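# Place the alphabetically-first lettered box in the door tote

## Task

Find the box in this office whose top carries the letter earliest in the alphabet. Place that box, and no other object, inside the tote beside the door so that no part of it sticks out past the tote's rim. The robot must not fall over or be left leaning, or the task fails.

## Robot and tools

Robot: a Hello Robot Stretch 3. It has a two-wheeled base 0.33 m long and 0.34 m wide with a rounded back, a lift carriage on a vertical mast, and one telescoping arm that reaches out to the robot's RIGHT side. It has a wrist with yaw, pitch and roll and a two-finger gripper. The base turns about the point midway between its drive wheels, 0.05 m behind the front edge. It cannot drive sideways, so to move the gripper forward or back you drive the base. When the arm is fully in and the wrist is folded, a spin sweeps a circle of radius 0.28 m. An unfolded, level wrist reaches beyond that circle.

Frames: all positions are in metres. In the base frame the origin is on the floor between the drive wheels, x points forward, y left and z up. hand_pose is reported in the base frame, at the point where the closed fingertips meet. With all wrist joints at 0, its x axis is up, its y axis points back along the arm toward the mast, and its z axis points to the rear. The odometry frame is where the base frame was when the scene began. base_odometry counts only wheel rotation, so wheel slip looks like travel. Its heading is in rad, left positive, from -3.142 to 3.142. turned_by_wheels and turned_by_imu give the turn since the previous result; if they disagree by more than 0.15 rad, believe turned_by_imu. base_tilt is in degrees, with forward and right leans positive, and can be off by up to about 4 degrees.

Tool move: one action per call. base takes exactly one key. translate_m is an offset in metres along the heading, forward positive, from -3 to 3. rotate_rad is an offset turn in place in radians, left positive, from -6.4 to 6.4. Both are measured from the base's last reported position. joints is a set of absolute targets keyed by name: lift_m 0 to 1.1; arm_m 0 to 0.52 (extension); wrist_yaw_rad -1.345 to 4.42 (0 along the arm, positive toward the front); wrist_pitch_rad -1.57 to 0.451 (0 level, negative tips the fingers down); wrist_roll_rad -2.911 to 2.918 (0 has the fingers side by side and level); gripper_m -0.089 to 0.179 (larger is wider; the real fingertip gap is about 0.007 m smaller when nearly shut and 0.025 m smaller when wide); head_pan_rad -3.953 to 1.73 (0 forward, positive left, -1.57 looks along the arm); head_tilt_rad -1.53 to 0.419 (0 level, negative down). pace is "default" or "max". speeds caps the top speed of named motions, up to their max (default/max: translate 0.12/0.30 m/s, rotate 0.76/1.90 rad/s, lift 0.11/0.15 m/s, arm 0.14/0.40 m/s). The base is slowed to 0.10 m/s and 0.63 rad/s unless lift_m < 0.30, arm_m < 0.03 and wrist_yaw_rad > 2.54. contact_limits sets a stopping effort for arm_m, translate_m or rotate_rad (a percent, 1 to 100; negative for arm retracting). lift_m takes an object with down and/or up values from 1 to 100. Put each limit in the same call as its own command. The base has no contact stop unless you give one. {"servos": "reboot"} must be sent alone; it re-enables any servo that shut itself off. cameras lists head_camera, nav_camera, wrist_camera or all. blocking false returns at once while the motion continues. A new move only replaces the targets it names. A move with no action just reports state and images. Unknown keys make a call invalid; out-of-range values get it refused. A refused call or an unplanned stop cancels the rest of the calls in that reply.

Other tools: wait(seconds 0 to 10, cameras) reports the state after waiting, and returns early once running moves settle. stop brakes all running motions; they then read "stopped" and hold, possibly still pressing. zoom_image(camera, region [x0,y0,x1,y1] in pixels, up to 504 on each side) enlarges part of the latest image from that camera. finished_scene(scene) ends the current scene for good, so the goal must hold without the robot. Send nothing after it in that reply.

Results: the move line shows done or the worst status. base_status and joint_status are per motion: done, moving, off_target (came to rest short and may still be pushing), stopped, contact_stop (that joint goes slack), time_out, or torque_fault (the servo is limp until a reboot). on_its_own reports things you did not command; its "held at" value is a target, not a reading. motor_effort is a percent, positive toward higher values, with the peak in brackets. Wrist pitch tops out near 45 and roll near 72. Positive wheel effort drives forward. lidar_m gives 12 ranges, in 30-degree sectors counter-clockwise from straight ahead, measured in a plane 0.17 m high; it sees table legs but not tabletops or glass. "-" means nothing seen, or something closer than 0.15 m. wrist_depth_mm and head_depth_mm are 7x7 grids of median depth, read from the top-left. The head_camera image is rotated, so turn it a quarter clockwise to view it upright; turn nav_camera a quarter counter-clockwise.

Gripping: to hold, command a width below the object's width. To let go, command at least 0.05 above it. Neither the reading nor done proves that something is held, so check the cameras.

Cautions: before folding the wrist (yaw to 3.0) or unfolding it, put lift between 0.32 and 0.95, pitch at -0.4 and roll near 0. With yaw below -0.4, keep pitch at -0.5 or lower. Avoid pressing the arm into solid things with the gripper above 0.45 m, and avoid driving while the gripper is hooked on something fixed, since either can tip the robot. Use a low down limit when lowering onto surfaces. Back off if base_tilt shows a lean. Do not drop objects from height, release them while moving, slam into things or keep pushing hard. Loose objects may occasionally get nudged.

Each tool is called after "Call:" as name(argument=value, ...), one argument or row to a line, values as JSON.

## Session

Call:
move(
  joints={"head_pan_rad":-1.3,"head_tilt_rad":-0.3,"lift_m":0.29},
  cameras=["all"],
)

Call:
move(
  joints={"head_pan_rad":-2.6},
  cameras=["nav_camera"],
)

Call:
move(
  joints={"head_pan_rad":1.3},
  cameras=["nav_camera"],
)

Call:
move(
  joints={"head_pan_rad":0},
  cameras=["nav_camera","head_camera"],
)

Scene clock: 2.03 s.
move: done
base_odometry: x=+0.000 y=+0.000 heading=+0.000
turned_by_wheels: +0.000
turned_by_imu: +0.000
base_tilt: forward=+1.0 right=-0.2
lidar_m: 1.39 2.07 1.11 0.87 0.86 0.91 1.35 1.08 1.14 0.89 0.87 0.94
head_depth_mm: 769 812 858 911 974 1039 1121 / 759 801 844 899 957 1027 1097 / 751 789 838 891 946 1016 1091 / 745 781 828 880 933 1003 1069 / 739 774 823 869 922 982 1053 / 731 767 816 858 915 975 1044 / 724 759 803 846 900 959 1022
base_status: not commanded
joint_positions: lift_m=+0.290 arm_m=+0.002 wrist_yaw_rad=+2.888 wrist_pitch_rad=-0.323 wrist_roll_rad=+0.000 gripper_m=+0.037 head_pan_rad=-1.316 head_tilt_rad=-0.299
joint_status: all done
measured_speeds: translate_m=+0.000 rotate_rad=+0.000 lift_m=+0.000 arm_m=+0.000 wrist_yaw_rad=+0.000 wrist_pitch_rad=+0.000 wrist_roll_rad=+0.000 head_pan_rad=+0.024 head_tilt_rad=+0.000
motor_effort: left_wheel=-0.3(0.5) right_wheel=+2.2(2.6) lift_m=+20.6(24.7) arm_m=-8.9(9.3) wrist_yaw_rad=+0.8(1.3) wrist_pitch_rad=+2.9(3.3) wrist_roll_rad=+0.8(1.1) gripper_m=+0.4(1.4) head_pan_rad=+2.8(4.4) head_tilt_rad=-2.1(3.4)
hand_pose: x=+0.0377 y=+0.0811 z=+0.3245 quat_wxyz=(+0.201, +0.706, +0.025, +0.678) (m; base frame)
wrist_depth_mm: - 708 - - - - - / 133 745 - - - - - / 140 175 - - - - - / 149 166 890 962 942 950 965 / 164 172 763 712 713 738 727 / 559 183 127 542 570 597 591 / 495 192 477 485 478 490 498
pictures: head_camera (sideways), nav_camera (sideways), wrist_camera
Images, in order (width x height): head_camera 896x504, nav_camera 672x504, wrist_camera 644x364.

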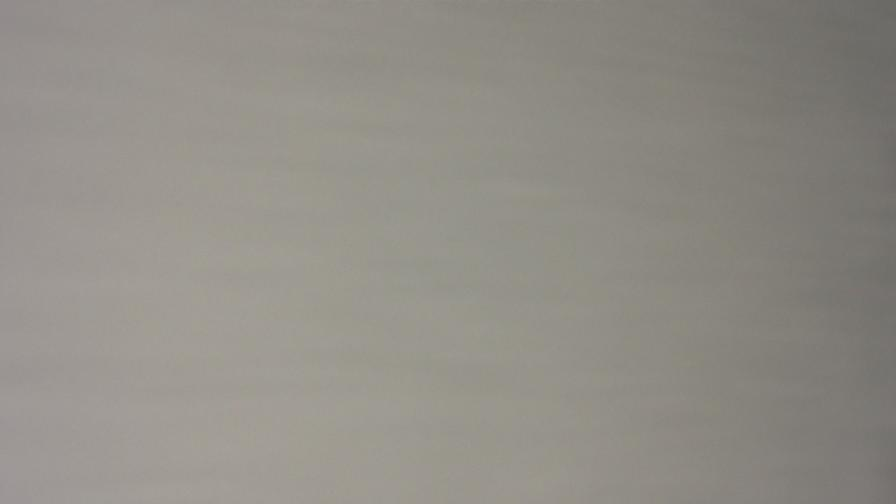

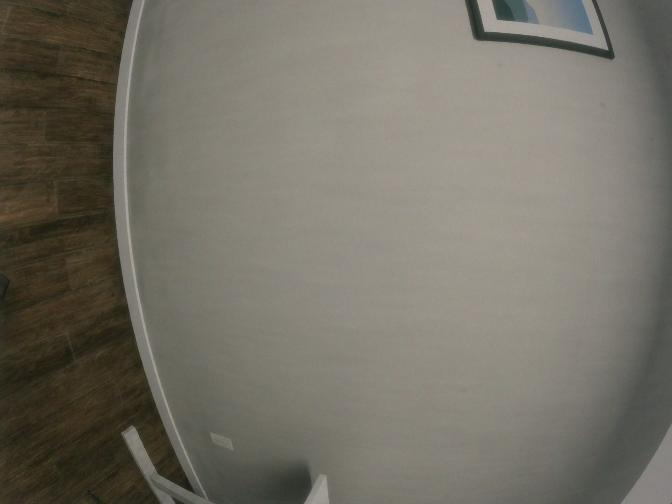

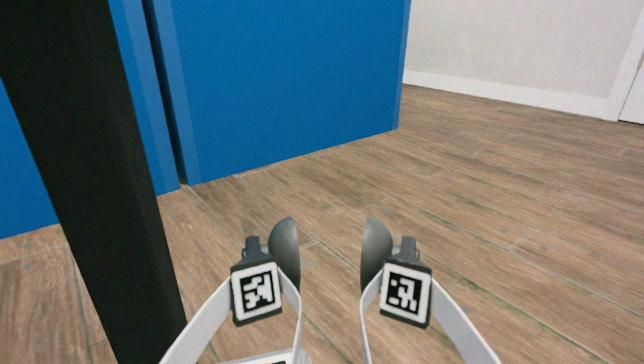

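Scene clock: 3.20 s.
move: done
base_odometry: x=+0.000 y=+0.000 heading=+0.000
turned_by_wheels: +0.000
turned_by_imu: +0.000
base_tilt: forward=+0.8 right=-0.2
lidar_m: 1.39 2.07 1.11 0.87 0.86 0.91 1.35 1.08 1.14 0.89 0.88 0.94
head_depth_mm: 1421 1484 1563 1211 1740 1835 1602 / 1431 1506 1594 1187 1759 1857 1592 / 1445 1530 1609 1188 1487 1295 1520 / 1471 1560 1630 1179 1498 1595 1528 / 1490 1566 1668 1172 1871 1925 1535 / 1518 1591 1691 1085 1898 1964 1562 / 1547 1639 1717 1145 1458 1633 1527
base_status: not commanded
joint_positions: lift_m=+0.290 arm_m=+0.002 wrist_yaw_rad=+2.888 wrist_pitch_rad=-0.323 wrist_roll_rad=+0.000 gripper_m=+0.037 head_pan_rad=-2.630 head_tilt_rad=-0.300
joint_status: all done
measured_speeds: all 0
motor_effort: left_wheel=-0.3(0.5) right_wheel=+2.4(2.4) lift_m=+20.7(20.9) arm_m=-11.2(11.2) wrist_yaw_rad=+0.6(1.4) wrist_pitch_rad=+3.1(3.2) wrist_roll_rad=+0.7(1.0) gripper_m=+0.6(1.1) head_pan_rad=+0.9(6.2) head_tilt_rad=-1.3(2.2)
hand_pose: x=+0.0377 y=+0.0811 z=+0.3245 quat_wxyz=(+0.201, +0.706, +0.025, +0.678) (m; base frame)
wrist_depth_mm: - 710 - - - - - / 133 753 - - - - - / 140 174 - - - - - / 149 166 899 951 947 955 957 / 164 172 760 718 728 735 738 / 556 183 128 549 566 596 588 / 485 193 479 497 479 490 493
pictures: nav_camera (sideways)
Images, in order (width x height): nav_camera 672x504.

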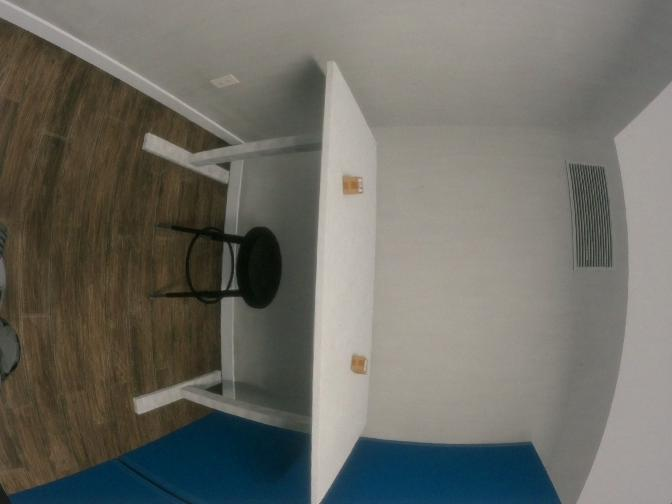

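Scene clock: 6.57 s.
move: done
base_odometry: x=+0.000 y=+0.000 heading=+0.000
turned_by_wheels: +0.000
turned_by_imu: +0.001
base_tilt: forward=+1.1 right=+0.0
lidar_m: 1.39 2.07 1.11 0.87 0.86 0.91 1.35 1.08 1.14 0.89 0.88 0.94
head_depth_mm: 1117 1195 1297 2437 2538 2026 1592 / 1031 1098 1173 1273 1354 1482 1530 / 965 1024 1081 1161 1244 1332 1441 / 900 948 1003 1070 1135 1220 1309 / 841 885 937 992 1060 1119 1200 / 797 832 878 926 978 1037 1108 / 753 787 827 868 914 965 1028
base_status: not commanded
joint_positions: lift_m=+0.290 arm_m=+0.002 wrist_yaw_rad=+2.888 wrist_pitch_rad=-0.323 wrist_roll_rad=+0.000 gripper_m=+0.037 head_pan_rad=+1.316 head_tilt_rad=-0.300
joint_status: all done
measured_speeds: translate_m=+0.000 rotate_rad=+0.000 lift_m=+0.000 arm_m=+0.000 wrist_yaw_rad=+0.000 wrist_pitch_rad=+0.000 wrist_roll_rad=+0.000 head_pan_rad=-0.024 head_tilt_rad=+0.000
motor_effort: left_wheel=-0.3(0.5) right_wheel=+1.8(2.6) lift_m=+20.8(21.1) arm_m=-17.3(17.7) wrist_yaw_rad=+0.6(1.4) wrist_pitch_rad=+2.7(3.3) wrist_roll_rad=+0.8(1.1) gripper_m=-0.1(1.6) head_pan_rad=-3.7(5.9) head_tilt_rad=-1.8(2.9)
hand_pose: x=+0.0377 y=+0.0811 z=+0.3245 quat_wxyz=(+0.201, +0.706, +0.025, +0.678) (m; base frame)
wrist_depth_mm: - 720 - - - - - / 133 750 - - - - - / 140 174 - - - - - / 150 165 892 915 947 922 945 / 164 172 753 723 719 734 727 / 570 182 128 537 560 579 585 / 495 193 479 493 480 499 494
pictures: nav_camera (sideways)
Images, in order (width x height): nav_camera 672x504.

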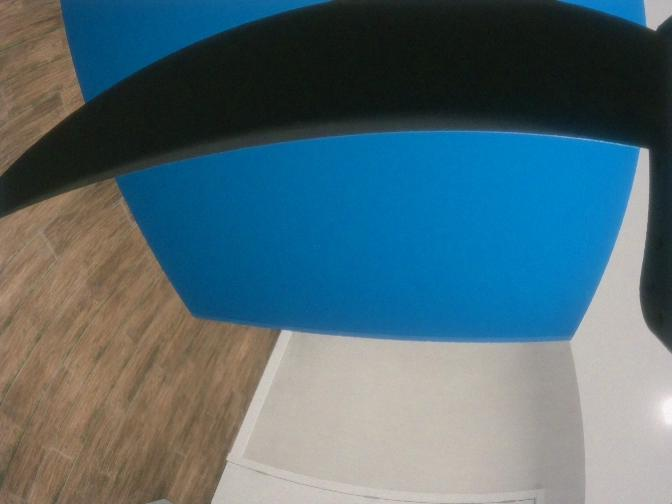

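Scene clock: 7.73 s.
move: done
base_odometry: x=+0.000 y=+0.000 heading=+0.000
turned_by_wheels: +0.000
turned_by_imu: +0.000
base_tilt: forward=+0.9 right=-0.2
lidar_m: 1.39 2.07 1.11 0.87 0.86 0.91 1.35 1.08 1.13 0.89 0.88 0.94
head_depth_mm: 1211 1237 1262 1304 1343 1382 1414 / 1404 1443 1471 1522 1579 1642 1540 / 1654 1709 1778 1849 1931 1889 1580 / 1927 2017 2155 2298 2382 1978 1563 / 1907 2003 2100 2239 2335 1965 1571 / 1826 1880 1997 2084 2240 1894 1571 / 1754 1827 1929 2031 2143 1941 1566
base_status: not commanded
joint_positions: lift_m=+0.290 arm_m=+0.002 wrist_yaw_rad=+2.888 wrist_pitch_rad=-0.323 wrist_roll_rad=+0.000 gripper_m=+0.037 head_pan_rad=-0.023 head_tilt_rad=-0.300
joint_status: all done
measured_speeds: all 0
motor_effort: left_wheel=-0.2(0.4) right_wheel=+2.0(2.7) lift_m=+20.8(21.2) arm_m=-20.4(20.4) wrist_yaw_rad=+0.5(1.2) wrist_pitch_rad=+2.9(3.1) wrist_roll_rad=+0.6(1.1) gripper_m=-1.1(1.1) head_pan_rad=-0.4(5.6) head_tilt_rad=-1.6(2.3)
hand_pose: x=+0.0377 y=+0.0811 z=+0.3245 quat_wxyz=(+0.201, +0.706, +0.025, +0.678) (m; base frame)
wrist_depth_mm: - 716 - - - - - / 133 760 - - - - - / 140 174 - - - - - / 149 165 914 958 938 953 967 / 165 171 757 734 724 726 720 / 560 182 127 541 566 586 589 / 487 192 477 498 479 488 494
pictures: head_camera (sideways), nav_camera (sideways)
Images, in order (width x height): head_camera 896x504, nav_camera 672x504.

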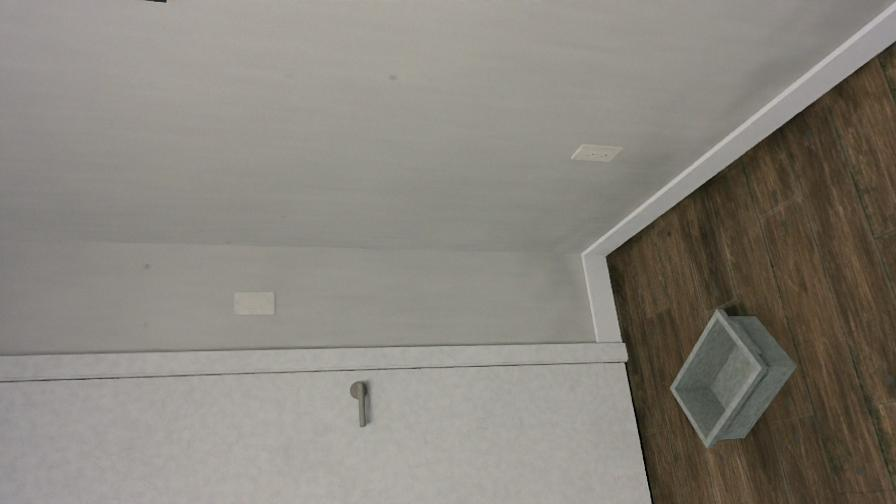

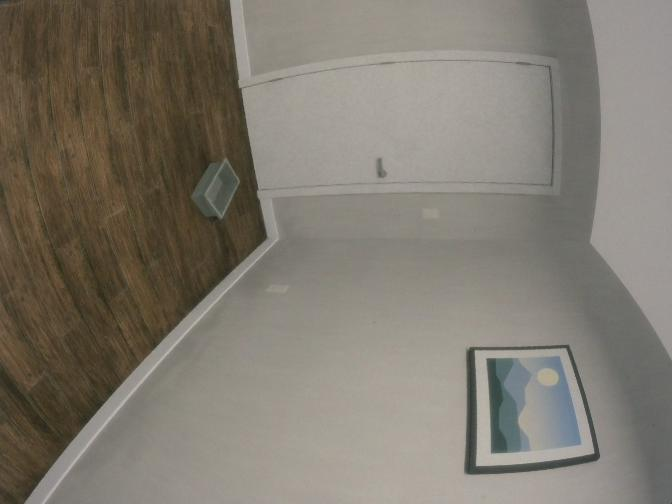

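Call:
move(
  joints={"head_pan_rad":-2.4,"head_tilt_rad":-0.35},
  cameras=["head_camera"],
)

Call:
move(
  joints={"head_pan_rad":-2.95,"head_tilt_rad":-0.3},
  cameras=["head_camera"],
)

Scene clock: 13.20 s.
move: done
base_odometry: x=+0.000 y=+0.000 heading=+0.000
turned_by_wheels: +0.000
turned_by_imu: +0.001
base_tilt: forward=+0.8 right=+0.0
lidar_m: 1.38 2.07 1.11 0.87 0.86 0.91 1.35 1.08 1.14 0.89 0.88 0.94
head_depth_mm: 1395 1466 1542 1032 1695 1569 1431 / 1439 1519 1589 1094 1440 1756 1486 / 1472 1562 1625 1090 1872 1755 1471 / 1527 1628 1701 1098 1968 1853 1495 / 1569 1677 1760 1173 1569 1697 1501 / 1517 1575 1613 1259 1851 1796 1466 / 1303 1360 1398 1388 1524 1584 1487
base_status: not commanded
joint_positions: lift_m=+0.290 arm_m=+0.002 wrist_yaw_rad=+2.888 wrist_pitch_rad=-0.323 wrist_roll_rad=+0.000 gripper_m=+0.037 head_pan_rad=-2.444 head_tilt_rad=-0.351
joint_status: all done
measured_speeds: all 0
motor_effort: left_wheel=-0.2(0.5) right_wheel=+1.9(2.7) lift_m=+21.1(21.3) arm_m=-23.4(23.7) wrist_yaw_rad=+0.6(1.3) wrist_pitch_rad=+3.0(3.2) wrist_roll_rad=+0.8(1.0) gripper_m=+0.2(1.2) head_pan_rad=+1.6(5.0) head_tilt_rad=-0.8(4.1)
hand_pose: x=+0.0377 y=+0.0811 z=+0.3245 quat_wxyz=(+0.201, +0.706, +0.025, +0.678) (m; base frame)
wrist_depth_mm: - 718 - - - - - / 133 747 - - - - - / 140 174 - - - - - / 150 165 911 952 949 953 954 / 163 171 754 727 723 733 727 / 559 182 128 538 564 601 574 / 491 192 475 498 479 492 489
pictures: head_camera (sideways)
Images, in order (width x height): head_camera 896x504.

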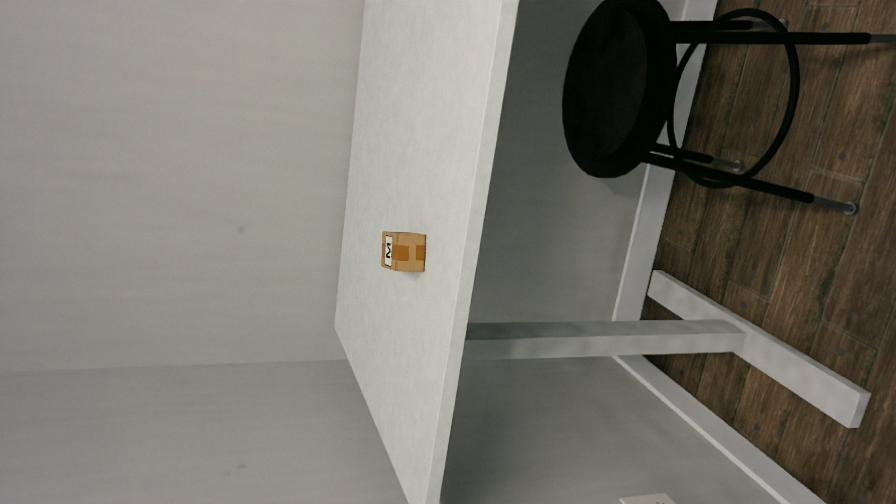

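Scene clock: 14.07 s.
move: done
base_odometry: x=+0.000 y=+0.000 heading=+0.000
turned_by_wheels: +0.000
turned_by_imu: +0.000
base_tilt: forward=+0.8 right=-0.3
lidar_m: 1.38 2.07 1.11 0.86 0.86 0.91 1.35 1.08 1.14 0.89 0.88 0.94
head_depth_mm: 1563 1614 1653 1189 1701 1730 1590 / 1536 1629 1727 1183 1482 1599 1585 / 1530 1603 1699 1167 1937 1990 1576 / 1487 1580 1661 1155 1881 1943 1555 / 1456 1540 1635 1146 1837 1904 1501 / 1439 1531 1584 1136 1466 1291 1560 / 1424 1470 1562 1126 1697 1269 1555
base_status: not commanded
joint_positions: lift_m=+0.290 arm_m=+0.002 wrist_yaw_rad=+2.888 wrist_pitch_rad=-0.323 wrist_roll_rad=+0.000 gripper_m=+0.037 head_pan_rad=-2.982 head_tilt_rad=-0.305
joint_status: all done
measured_speeds: all 0
motor_effort: left_wheel=-0.4(0.4) right_wheel=+1.8(2.3) lift_m=+21.0(21.3) arm_m=-23.4(23.6) wrist_yaw_rad=+1.1(1.2) wrist_pitch_rad=+2.6(3.2) wrist_roll_rad=+1.0(1.1) gripper_m=-0.1(1.0) head_pan_rad=+1.3(4.8) head_tilt_rad=+3.4(5.3)
hand_pose: x=+0.0377 y=+0.0811 z=+0.3245 quat_wxyz=(+0.201, +0.706, +0.025, +0.678) (m; base frame)
wrist_depth_mm: - 708 - - - - - / 133 742 - - - - - / 140 174 - - - - - / 149 166 935 939 961 948 944 / 163 172 765 738 720 725 749 / 564 182 128 544 571 590 585 / 490 193 476 488 477 492 499
pictures: head_camera (sideways)
Images, in order (width x height): head_camera 896x504.

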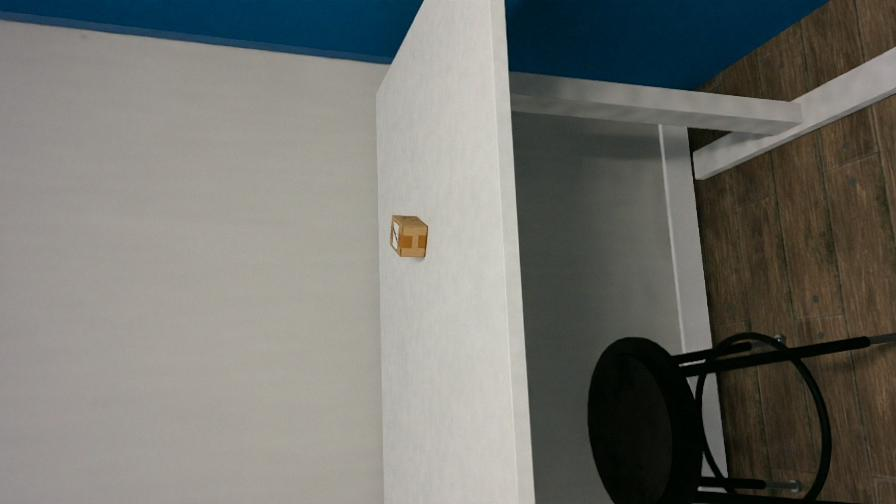

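Call:
zoom_image(
  camera="head_camera",
  region=[385, 210, 435, 260],
)

Scaled by 10.080 from the camera's 896x504 image, which has a finer 1280x720 frame.

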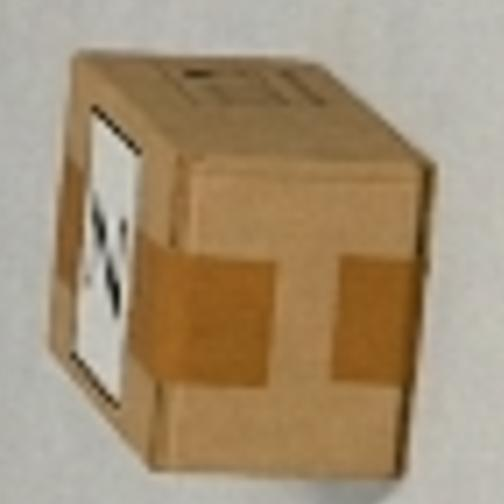

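Call:
move(
  base={"rotate_rad":0.636},
  joints={"head_pan_rad":0,"head_tilt_rad":-0.35},
  pace="max",
)

Call:
move(
  base={"translate_m":1.43},
  pace="max",
)

Call:
move(
  base={"rotate_rad":1.3},
  pace="max",
  cameras=["nav_camera","head_camera"],
)

Scene clock: 35.60 s.
move: done
base_odometry: x=+0.000 y=+0.000 heading=+0.636
turned_by_wheels: +0.636
turned_by_imu: +0.634
base_tilt: forward=+0.9 right=-0.2
lidar_m: 2.07 1.03 0.86 0.85 0.96 1.08 1.09 1.06 0.88 0.88 0.99 1.61
head_depth_mm: 1723 1832 1924 2041 2176 1808 1512 / 1782 1863 1984 2090 2225 1878 1490 / 1808 1931 2049 2182 2302 1871 1501 / 1891 1993 2134 2282 2366 1858 1493 / 1923 2062 2170 2331 2425 1875 1493 / 2001 2131 2243 2421 2437 1860 1491 / 2051 2161 2349 2502 2435 1790 1489
base_status: done
joint_positions: lift_m=+0.290 arm_m=+0.002 wrist_yaw_rad=+2.888 wrist_pitch_rad=-0.323 wrist_roll_rad=+0.000 gripper_m=+0.037 head_pan_rad=+0.015 head_tilt_rad=-0.349
joint_status: all done
measured_speeds: translate_m=+0.000 rotate_rad=+0.000 lift_m=+0.000 arm_m=+0.000 wrist_yaw_rad=+0.000 wrist_pitch_rad=+0.000 wrist_roll_rad=+0.000 head_pan_rad=-0.024 head_tilt_rad=+0.000
motor_effort: left_wheel=-9.0(16.5) right_wheel=+8.8(15.6) lift_m=+21.3(21.8) arm_m=-23.3(23.8) wrist_yaw_rad=+0.6(1.2) wrist_pitch_rad=+2.9(3.3) wrist_roll_rad=+0.7(1.1) gripper_m=+0.2(1.3) head_pan_rad=-4.4(5.5) head_tilt_rad=-1.9(5.1)
hand_pose: x=+0.0377 y=+0.0811 z=+0.3245 quat_wxyz=(+0.201, +0.706, +0.025, +0.678) (m; base frame)
wrist_depth_mm: - 139 - - 785 - - / 133 - - 846 850 - - / 140 155 - 899 941 - - / 149 164 903 896 950 971 931 / 167 171 745 748 733 725 737 / 559 183 128 546 565 583 586 / 489 192 478 494 480 494 496
pictures: none

Scene clock: 41.77 s.
move: done
base_odometry: x=+1.151 y=+0.849 heading=+0.636
turned_by_wheels: +0.000
turned_by_imu: -0.001
base_tilt: forward=+1.0 right=-0.1
lidar_m: 0.67 0.78 1.27 0.63 0.64 1.03 2.47 1.40 1.17 1.16 0.82 0.68
head_depth_mm: 531 563 599 636 681 728 785 / 546 575 608 640 695 743 811 / 580 613 649 695 740 789 850 / 593 628 670 717 768 830 900 / 609 646 687 737 792 859 935 / 624 665 710 761 821 887 973 / 641 682 728 789 853 926 1015
base_status: done
joint_positions: lift_m=+0.290 arm_m=+0.002 wrist_yaw_rad=+2.888 wrist_pitch_rad=-0.323 wrist_roll_rad=+0.000 gripper_m=+0.037 head_pan_rad=+0.000 head_tilt_rad=-0.350
joint_status: not commanded
measured_speeds: all 0
motor_effort: left_wheel=+1.6(12.8) right_wheel=+2.3(15.0) lift_m=+21.7(22.1) arm_m=-18.9(23.5) wrist_yaw_rad=+1.1(1.5) wrist_pitch_rad=+3.1(3.5) wrist_roll_rad=+0.8(1.1) gripper_m=-0.7(1.6) head_pan_rad=-2.3(4.2) head_tilt_rad=-0.9(2.5)
hand_pose: x=+0.0377 y=+0.0811 z=+0.3244 quat_wxyz=(+0.201, +0.706, +0.025, +0.678) (m; base frame)
wrist_depth_mm: - 516 - - - - - / 133 - - - - - - / 140 155 - - - - - / 149 158 941 956 961 953 - / 163 169 744 727 728 727 685 / 557 181 128 538 573 581 589 / 497 193 478 489 476 491 493
pictures: none

Scene clock: 43.70 s.
move: done
base_odometry: x=+1.151 y=+0.849 heading=+1.935
turned_by_wheels: +1.300
turned_by_imu: +1.294
base_tilt: forward=+1.0 right=-0.1
lidar_m: 2.08 0.62 0.74 1.69 1.81 1.24 1.16 1.04 0.73 0.67 0.71 0.92
head_depth_mm: 2108 2091 2041 2082 2047 1807 1520 / 3060 3000 3024 2977 2485 1896 1501 / 3135 3389 3546 3719 2478 1864 1501 / 3135 3331 3549 3692 2500 1849 1509 / 3112 3331 3519 3354 2489 1859 1494 / 3128 3290 3510 3643 2459 1858 1448 / 3113 3195 934 939 949 960 976
base_status: done
joint_positions: lift_m=+0.290 arm_m=+0.002 wrist_yaw_rad=+2.888 wrist_pitch_rad=-0.323 wrist_roll_rad=+0.000 gripper_m=+0.037 head_pan_rad=+0.000 head_tilt_rad=-0.350
joint_status: not commanded
measured_speeds: all 0
motor_effort: left_wheel=-9.1(17.2) right_wheel=+10.3(16.7) lift_m=+21.9(21.9) arm_m=-23.3(23.6) wrist_yaw_rad=+0.8(1.4) wrist_pitch_rad=+2.8(3.4) wrist_roll_rad=+0.8(1.1) gripper_m=+0.8(1.2) head_pan_rad=-2.7(4.8) head_tilt_rad=+1.0(1.7)
hand_pose: x=+0.0377 y=+0.0811 z=+0.3244 quat_wxyz=(+0.201, +0.706, +0.025, +0.678) (m; base frame)
wrist_depth_mm: - - - - - - 450 / 133 - - - - - 461 / 141 - - - - - 495 / 150 169 948 928 913 - 525 / 167 171 760 717 723 665 - / 558 183 128 541 561 592 584 / 489 193 478 492 473 497 501
pictures: head_camera (sideways), nav_camera (sideways)
Images, in order (width x height): head_camera 896x504, nav_camera 672x504.

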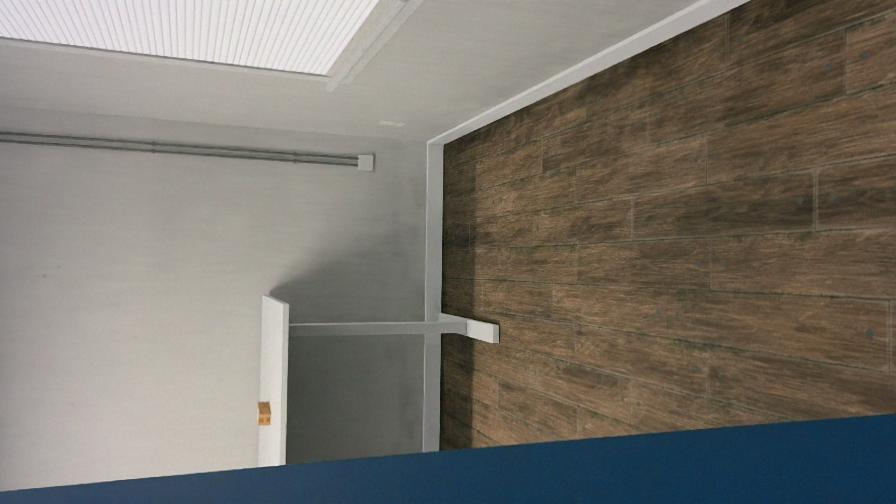

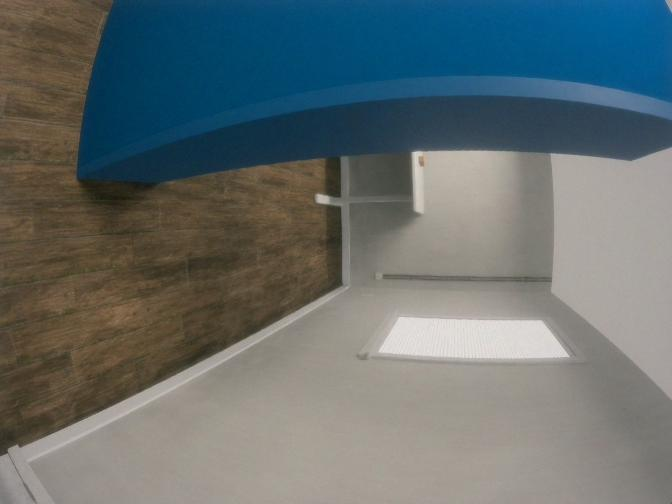

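Call:
move(
  base={"translate_m":1.0},
  joints={"head_pan_rad":0.9},
  pace="max",
  cameras=["nav_camera","head_camera"],
)

Scene clock: 53.83 s.
move: done
base_odometry: x=+0.795 y=+1.783 heading=+1.935
turned_by_wheels: +0.000
turned_by_imu: +0.000
base_tilt: forward=+1.0 right=-0.2
lidar_m: 1.83 2.66 3.11 0.34 0.35 0.45 2.15 0.96 0.66 0.62 0.63 0.81
head_depth_mm: 2709 2783 2845 3030 2539 1888 1512 / 2946 3063 3157 3238 2507 1880 1498 / 3222 3350 3599 3524 2468 1880 1492 / 3495 3696 3870 3684 2469 1878 1498 / 3349 3520 3669 3600 2448 1860 1483 / 3080 3270 3321 3380 2471 1870 1487 / 2852 3080 3174 3344 2442 1860 1477
base_status: done
joint_positions: lift_m=+0.290 arm_m=+0.002 wrist_yaw_rad=+2.888 wrist_pitch_rad=-0.323 wrist_roll_rad=+0.000 gripper_m=+0.037 head_pan_rad=+0.901 head_tilt_rad=-0.350
joint_status: all done
measured_speeds: all 0
motor_effort: left_wheel=+2.8(12.5) right_wheel=+2.2(20.9) lift_m=+22.2(22.3) arm_m=-18.1(21.4) wrist_yaw_rad=+0.8(1.3) wrist_pitch_rad=+3.2(3.4) wrist_roll_rad=+0.8(1.1) gripper_m=-0.9(1.2) head_pan_rad=-4.5(4.7) head_tilt_rad=+0.7(1.7)
hand_pose: x=+0.0377 y=+0.0811 z=+0.3244 quat_wxyz=(+0.201, +0.706, +0.025, +0.678) (m; base frame)
wrist_depth_mm: - 313 - - - - - / 133 332 361 - - - - / 141 349 387 - - - - / 150 169 410 939 965 958 952 / 350 172 428 736 734 723 726 / 386 182 128 541 568 586 584 / 414 192 476 490 472 493 491
pictures: head_camera (sideways), nav_camera (sideways)
Images, in order (width x height): head_camera 896x504, nav_camera 672x504.

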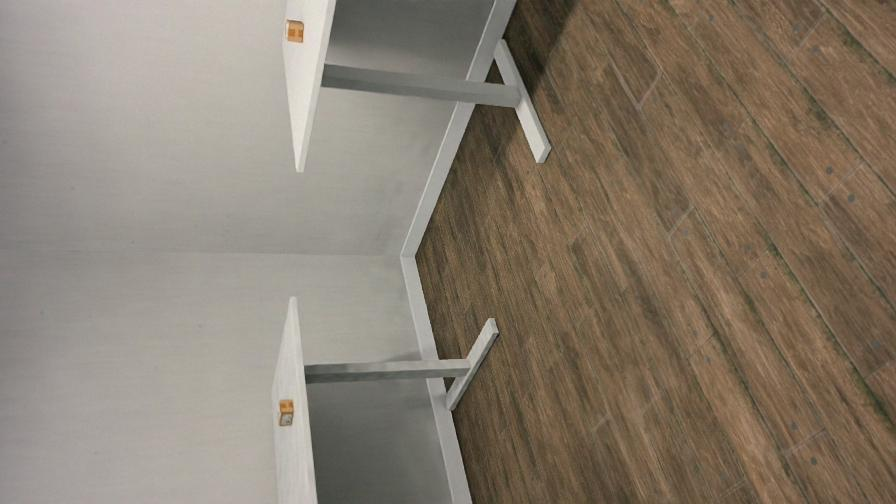

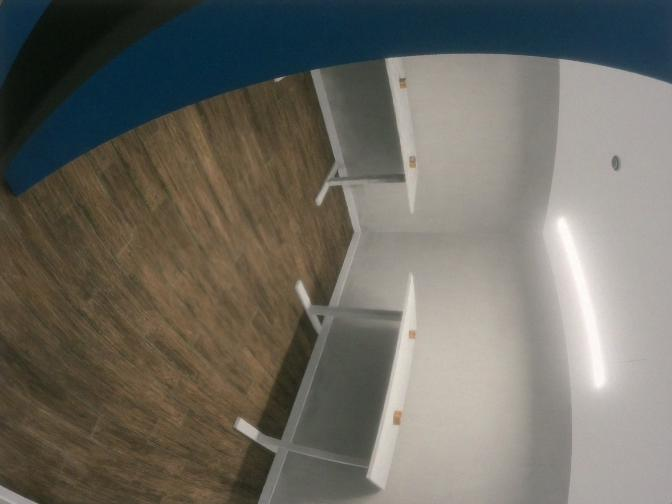

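Call:
move(
  base={"translate_m":0.35},
  pace="max",
)

Call:
move(
  base={"rotate_rad":1.05},
  pace="max",
)

Call:
move(
  base={"translate_m":1.65},
  joints={"head_pan_rad":0.2},
  pace="max",
  cameras=["nav_camera","head_camera"],
)

Call:
move(
  joints={"head_pan_rad":-0.9},
  cameras=["nav_camera","head_camera"],
)

Scene clock: 68.03 s.
move: done
base_odometry: x=+0.670 y=+2.110 heading=+1.935
turned_by_wheels: +0.000
turned_by_imu: +0.000
base_tilt: forward=+0.9 right=-0.1
lidar_m: 1.74 1.84 2.42 2.21 0.49 0.49 2.50 0.92 0.63 0.59 0.60 0.77
head_depth_mm: 2318 2411 2363 2659 2499 1868 1509 / 2525 2659 2636 2938 2498 1876 1519 / 2784 2897 3024 3178 2474 1892 1502 / 3096 3295 3491 3552 2466 1868 1495 / 3378 3536 3753 3622 2445 1851 1499 / 3140 3320 3428 3592 2451 1849 1501 / 2955 3115 3179 3283 2499 1866 1497
base_status: done
joint_positions: lift_m=+0.290 arm_m=+0.002 wrist_yaw_rad=+2.888 wrist_pitch_rad=-0.324 wrist_roll_rad=+0.000 gripper_m=+0.037 head_pan_rad=+0.900 head_tilt_rad=-0.350
joint_status: not commanded
measured_speeds: all 0
motor_effort: left_wheel=+1.3(12.2) right_wheel=+5.6(16.9) lift_m=+22.2(22.5) arm_m=-14.3(16.2) wrist_yaw_rad=+0.4(1.2) wrist_pitch_rad=+2.8(3.4) wrist_roll_rad=+1.0(1.1) gripper_m=-0.3(1.1) head_pan_rad=-2.6(4.1) head_tilt_rad=+1.8(2.5)
hand_pose: x=+0.0377 y=+0.0811 z=+0.3244 quat_wxyz=(+0.201, +0.706, +0.025, +0.678) (m; base frame)
wrist_depth_mm: - - - - - - - / 132 - - - - - - / 140 - - - - - - / 150 169 932 937 966 946 955 / 160 172 760 731 724 727 733 / 535 183 127 545 565 596 577 / 490 194 482 495 478 491 489
pictures: none

Scene clock: 69.80 s.
move: done
base_odometry: x=+0.670 y=+2.110 heading=+2.985
turned_by_wheels: +1.050
turned_by_imu: +1.045
base_tilt: forward=+1.1 right=+0.0
lidar_m: 2.42 2.21 0.49 0.49 2.50 0.93 0.63 0.59 0.60 0.77 1.71 1.84
head_depth_mm: 2662 2808 3015 3130 2529 1886 1508 / 1894 2053 2193 2915 2419 1889 1505 / 1098 1196 1291 1885 1725 1776 1497 / 1090 1195 1258 1313 1404 1508 1437 / 798 1234 1296 887 1389 1101 1307 / 691 1279 1343 881 687 1103 886 / 704 1156 1207 876 574 994 582
base_status: done
joint_positions: lift_m=+0.290 arm_m=+0.002 wrist_yaw_rad=+2.888 wrist_pitch_rad=-0.324 wrist_roll_rad=+0.000 gripper_m=+0.037 head_pan_rad=+0.900 head_tilt_rad=-0.350
joint_status: not commanded
measured_speeds: all 0
motor_effort: left_wheel=-9.6(17.2) right_wheel=+8.3(17.2) lift_m=+22.2(22.6) arm_m=-21.5(21.5) wrist_yaw_rad=+0.0(1.1) wrist_pitch_rad=+2.7(3.3) wrist_roll_rad=+0.8(1.1) gripper_m=+0.5(1.3) head_pan_rad=-1.8(4.0) head_tilt_rad=+1.7(2.6)
hand_pose: x=+0.0377 y=+0.0811 z=+0.3244 quat_wxyz=(+0.201, +0.706, +0.025, +0.678) (m; base frame)
wrist_depth_mm: - - - 499 - - - / 132 - - 540 - - - / 140 - - - - - - / 150 168 843 - 902 930 960 / 166 172 717 617 719 719 721 / 565 182 128 545 569 581 577 / 495 193 474 490 470 492 495
pictures: none

Scene clock: 76.70 s.
move: done
base_odometry: x=-0.960 y=+2.368 heading=+2.985
turned_by_wheels: +0.000
turned_by_imu: -0.001
base_tilt: forward=+1.0 right=-0.1
lidar_m: 1.70 1.41 1.64 1.52 1.26 1.57 2.06 1.92 1.95 1.26 1.31 0.91
head_depth_mm: 1863 1967 1981 2055 2112 1907 1509 / 1821 1938 2059 2244 2316 1883 1510 / 1755 1855 1984 2137 2248 1849 1509 / 1695 1787 1909 2052 2199 1867 1494 / 1634 1735 1811 1305 2098 1788 1451 / 1582 1667 1747 1292 2012 1801 1505 / 1534 1614 1692 1194 1926 1852 1474
base_status: done
joint_positions: lift_m=+0.290 arm_m=+0.002 wrist_yaw_rad=+2.888 wrist_pitch_rad=-0.324 wrist_roll_rad=+0.000 gripper_m=+0.037 head_pan_rad=+0.200 head_tilt_rad=-0.350
joint_status: all done
measured_speeds: all 0
motor_effort: left_wheel=+6.3(13.1) right_wheel=+1.1(16.4) lift_m=+22.7(22.9) arm_m=-20.5(23.6) wrist_yaw_rad=+1.0(1.2) wrist_pitch_rad=+3.1(3.4) wrist_roll_rad=+0.9(1.2) gripper_m=+0.4(1.2) head_pan_rad=+3.2(4.5) head_tilt_rad=+2.2(3.4)
hand_pose: x=+0.0377 y=+0.0811 z=+0.3244 quat_wxyz=(+0.201, +0.706, +0.025, +0.678) (m; base frame)
wrist_depth_mm: - - - - - - - / 133 - - - - - - / 140 - - - - - - / 149 168 940 957 969 930 957 / 167 172 755 732 731 737 733 / 562 182 128 556 567 586 587 / 489 192 478 495 480 489 489
pictures: head_camera (sideways), nav_camera (sideways)
Images, in order (width x height): head_camera 896x504, nav_camera 672x504.

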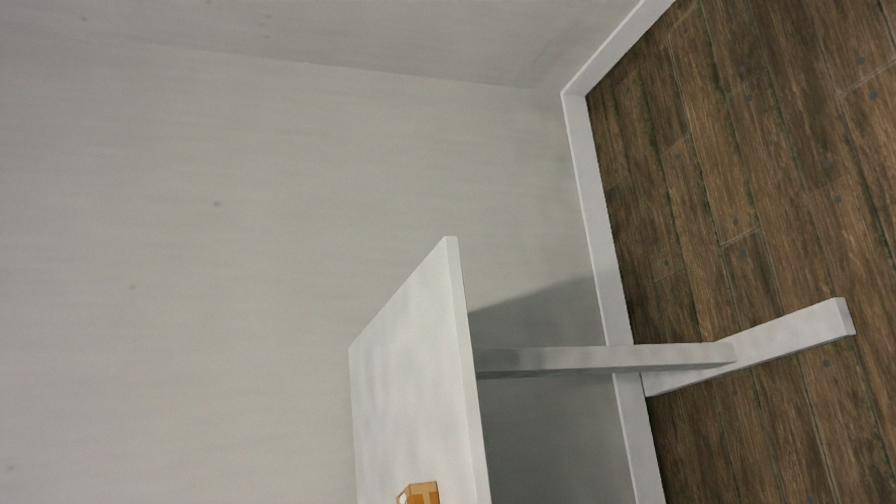

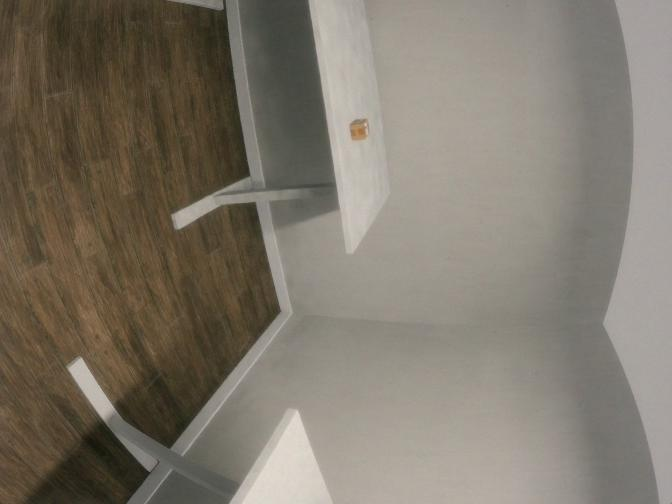

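Scene clock: 77.80 s.
move: done
base_odometry: x=-0.960 y=+2.368 heading=+2.985
turned_by_wheels: +0.000
turned_by_imu: +0.000
base_tilt: forward=+1.1 right=+0.0
lidar_m: 1.70 1.41 1.65 1.52 1.26 1.57 2.06 1.92 1.96 1.26 1.31 0.91
head_depth_mm: 1092 1156 1227 1028 686 1506 1504 / 1098 1167 1241 1023 681 1526 1507 / 1114 1174 1261 1013 682 1555 1511 / 1123 1187 1267 883 677 1576 1497 / 1128 1204 1277 999 671 1583 1495 / 1144 1216 1283 998 672 1073 1200 / 1152 1234 1305 997 667 1621 1493
base_status: not commanded
joint_positions: lift_m=+0.290 arm_m=+0.002 wrist_yaw_rad=+2.888 wrist_pitch_rad=-0.324 wrist_roll_rad=+0.000 gripper_m=+0.037 head_pan_rad=-0.920 head_tilt_rad=-0.350
joint_status: all done
measured_speeds: all 0
motor_effort: left_wheel=+6.1(6.5) right_wheel=+1.1(1.3) lift_m=+22.8(23.0) arm_m=-20.4(20.9) wrist_yaw_rad=+0.8(1.0) wrist_pitch_rad=+2.8(3.4) wrist_roll_rad=+0.7(1.2) gripper_m=-0.6(1.0) head_pan_rad=-1.4(4.3) head_tilt_rad=+2.8(3.5)
hand_pose: x=+0.0377 y=+0.0811 z=+0.3244 quat_wxyz=(+0.201, +0.706, +0.025, +0.678) (m; base frame)
wrist_depth_mm: - - - - - - - / 133 - - - - - - / 140 - - - - - - / 150 168 941 939 937 964 951 / 166 172 760 717 730 713 728 / 564 182 127 550 555 590 582 / 485 193 483 494 480 489 503
pictures: head_camera (sideways), nav_camera (sideways)
Images, in order (width x height): head_camera 896x504, nav_camera 672x504.

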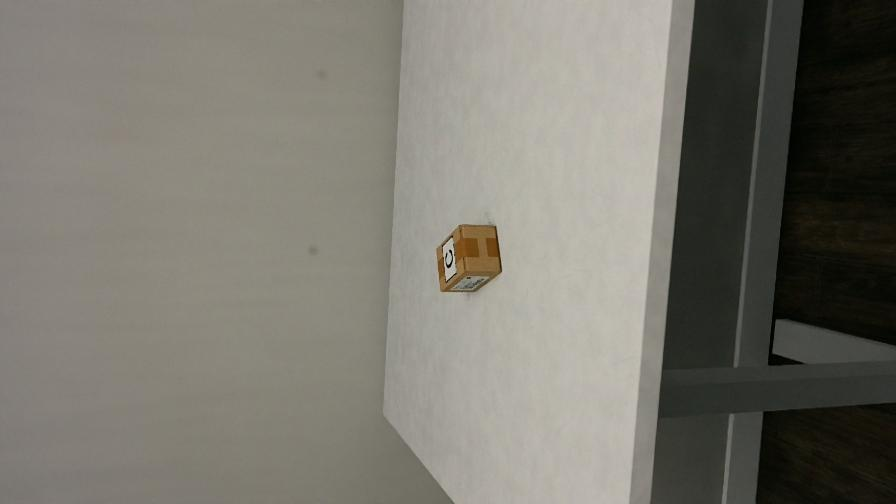

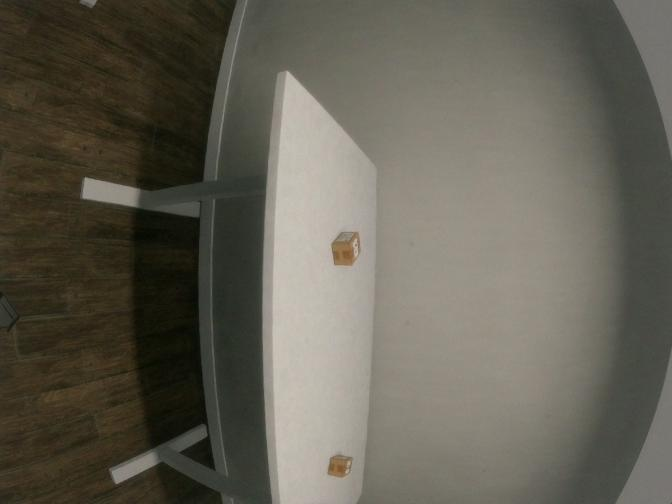

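Call:
move(
  joints={"head_pan_rad":-1.7,"head_tilt_rad":-0.35},
  cameras=["head_camera"],
)

Call:
move(
  joints={"head_pan_rad":0.7,"head_tilt_rad":-0.3},
  cameras=["head_camera"],
)

Call:
zoom_image(
  camera="head_camera",
  region=[360, 210, 460, 310],
)

Call:
move(
  joints={"head_pan_rad":1.15,"head_tilt_rad":-0.3},
  cameras=["head_camera"],
)

Scene clock: 83.47 s.
move: done
base_odometry: x=-0.960 y=+2.368 heading=+2.985
turned_by_wheels: +0.000
turned_by_imu: +0.001
base_tilt: forward=+1.2 right=-0.1
lidar_m: 1.70 1.41 1.64 1.52 1.26 1.56 2.05 1.93 1.95 1.26 1.31 0.91
head_depth_mm: 1895 2005 2128 1196 2302 1872 1522 / 1732 1868 1999 1024 2308 1882 1465 / 1600 1697 1814 1016 1437 1586 1506 / 1472 1557 1638 1007 1882 1827 1502 / 1359 1434 1519 999 748 1805 1499 / 1281 1333 1406 1000 700 1714 1501 / 1199 1252 1332 987 668 1585 1489
base_status: not commanded
joint_positions: lift_m=+0.290 arm_m=+0.002 wrist_yaw_rad=+2.888 wrist_pitch_rad=-0.324 wrist_roll_rad=+0.000 gripper_m=+0.037 head_pan_rad=-1.713 head_tilt_rad=-0.350
joint_status: all done
measured_speeds: all 0
motor_effort: left_wheel=+6.1(6.3) right_wheel=+1.0(1.5) lift_m=+22.8(23.2) arm_m=-18.1(19.2) wrist_yaw_rad=+0.4(1.3) wrist_pitch_rad=+2.9(3.3) wrist_roll_rad=+0.7(1.1) gripper_m=+0.5(1.6) head_pan_rad=-1.5(5.2) head_tilt_rad=+3.4(4.6)
hand_pose: x=+0.0377 y=+0.0811 z=+0.3244 quat_wxyz=(+0.201, +0.706, +0.025, +0.678) (m; base frame)
wrist_depth_mm: - - - - - - - / 133 - - - - - - / 140 - - - - - - / 149 169 944 942 964 961 942 / 167 172 754 723 720 728 723 / 562 183 127 543 571 590 589 / 490 193 477 492 480 494 498
pictures: head_camera (sideways)
Images, in order (width x height): head_camera 896x504.

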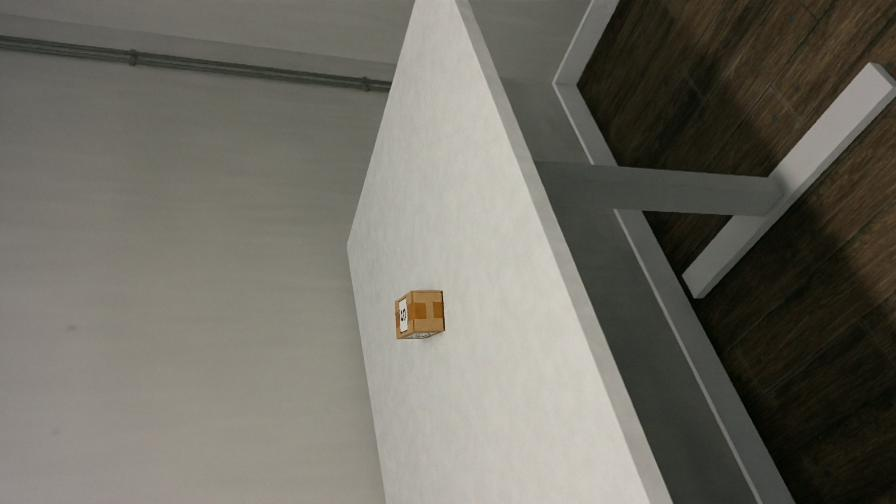

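Scene clock: 85.00 s.
move: done
base_odometry: x=-0.960 y=+2.368 heading=+2.985
turned_by_wheels: +0.000
turned_by_imu: +0.000
base_tilt: forward=+0.9 right=-0.3
lidar_m: 1.70 1.41 1.64 1.52 1.26 1.57 2.06 1.92 1.96 1.26 1.31 0.91
head_depth_mm: 1540 1624 1690 1356 1876 1809 1552 / 1580 1656 1722 1240 1944 2005 1580 / 1591 1668 1771 1332 1998 1992 1584 / 1627 1704 1771 1310 2022 1969 1573 / 1645 1739 1842 1306 2094 1981 1564 / 1665 1777 1868 1404 2136 1971 1561 / 1715 1800 1888 1410 2171 1973 1540
base_status: not commanded
joint_positions: lift_m=+0.290 arm_m=+0.002 wrist_yaw_rad=+2.888 wrist_pitch_rad=-0.324 wrist_roll_rad=+0.000 gripper_m=+0.037 head_pan_rad=+0.741 head_tilt_rad=-0.300
joint_status: all done
measured_speeds: all 0
motor_effort: left_wheel=+6.3(6.5) right_wheel=+1.1(1.4) lift_m=+23.0(23.4) arm_m=-18.0(19.1) wrist_yaw_rad=+0.8(1.2) wrist_pitch_rad=+3.2(3.2) wrist_roll_rad=+0.9(1.0) gripper_m=+0.3(1.2) head_pan_rad=-2.0(5.9) head_tilt_rad=+3.6(6.6)
hand_pose: x=+0.0377 y=+0.0811 z=+0.3244 quat_wxyz=(+0.201, +0.706, +0.025, +0.678) (m; base frame)
wrist_depth_mm: - - - - - - - / 133 - - - - - - / 140 - - - - - - / 149 169 964 939 957 932 968 / 167 172 772 721 731 725 744 / 564 182 128 549 570 591 587 / 492 193 479 490 479 494 492
pictures: head_camera (sideways)
Images, in order (width x height): head_camera 896x504.

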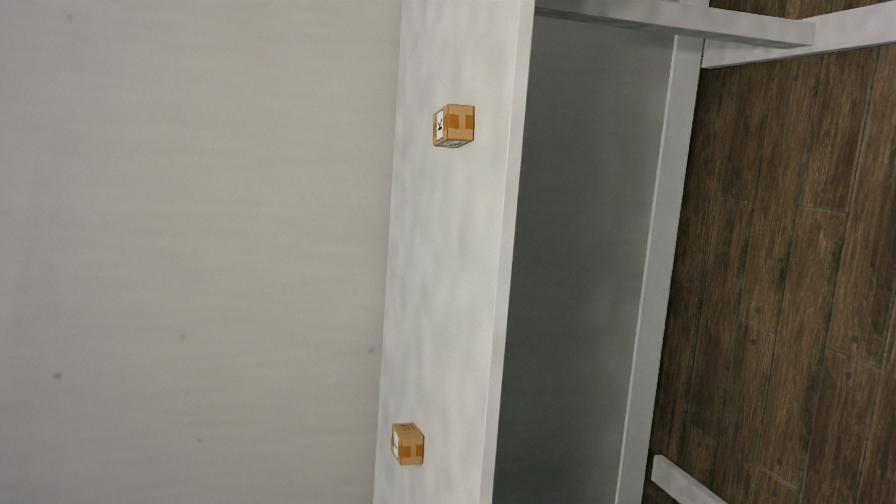

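Scaled by 5.040 from the camera's 896x504 image, which has a finer 1280x720 frame.

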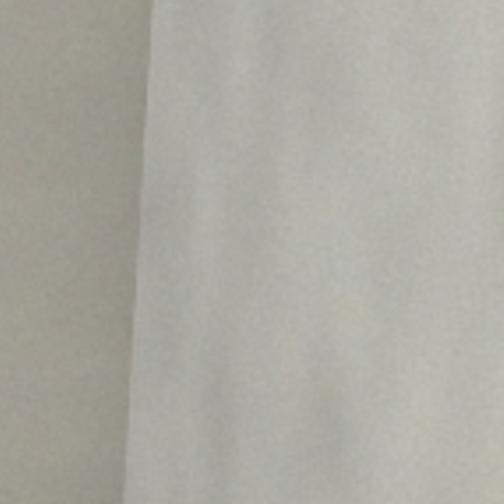

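Scene clock: 85.83 s.
move: done
base_odometry: x=-0.960 y=+2.368 heading=+2.985
turned_by_wheels: +0.000
turned_by_imu: +0.000
base_tilt: forward=+1.0 right=-0.2
lidar_m: 1.70 1.41 1.65 1.52 1.26 1.57 2.06 1.92 1.95 1.26 1.31 0.91
head_depth_mm: 1647 1725 1787 1354 1967 1981 1597 / 1748 1824 1898 1338 2105 1997 1569 / 1846 1930 2019 1454 2272 1971 1579 / 1943 2012 2123 1590 2318 1902 1571 / 2057 2147 2270 2016 2441 1960 1558 / 2028 2120 2153 2263 2296 1909 1573 / 1860 1890 1955 2101 1633 1702 1558
base_status: not commanded
joint_positions: lift_m=+0.290 arm_m=+0.002 wrist_yaw_rad=+2.888 wrist_pitch_rad=-0.324 wrist_roll_rad=+0.000 gripper_m=+0.037 head_pan_rad=+1.179 head_tilt_rad=-0.300
joint_status: all done
measured_speeds: all 0
motor_effort: left_wheel=+6.2(6.4) right_wheel=+0.6(1.3) lift_m=+23.0(23.3) arm_m=-17.5(18.2) wrist_yaw_rad=+0.7(1.2) wrist_pitch_rad=+2.9(3.2) wrist_roll_rad=+0.8(1.2) gripper_m=+0.7(0.8) head_pan_rad=-0.4(4.2) head_tilt_rad=+4.0(5.6)
hand_pose: x=+0.0377 y=+0.0811 z=+0.3244 quat_wxyz=(+0.201, +0.706, +0.025, +0.678) (m; base frame)
wrist_depth_mm: - - - - - - - / 133 - - - - - - / 140 - - - - - - / 150 169 934 957 959 962 951 / 166 172 757 727 714 728 729 / 564 182 127 547 570 583 575 / 493 192 480 489 477 498 493
pictures: head_camera (sideways)
Images, in order (width x height): head_camera 896x504.

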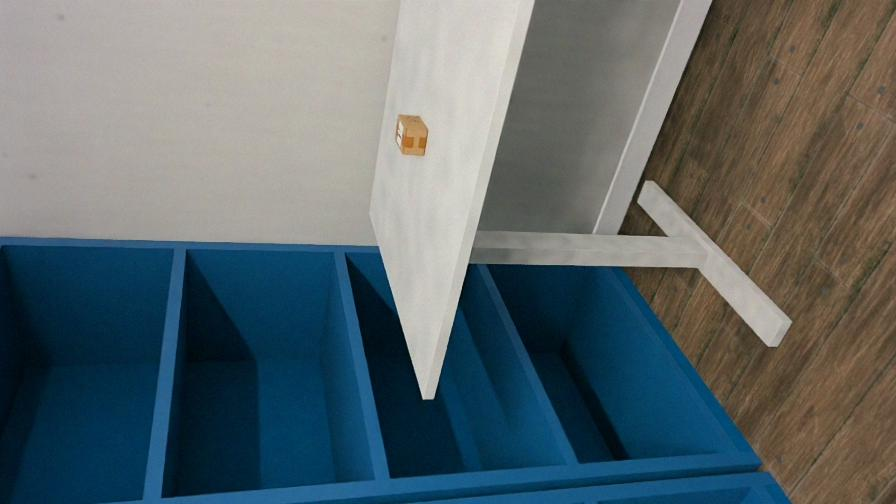

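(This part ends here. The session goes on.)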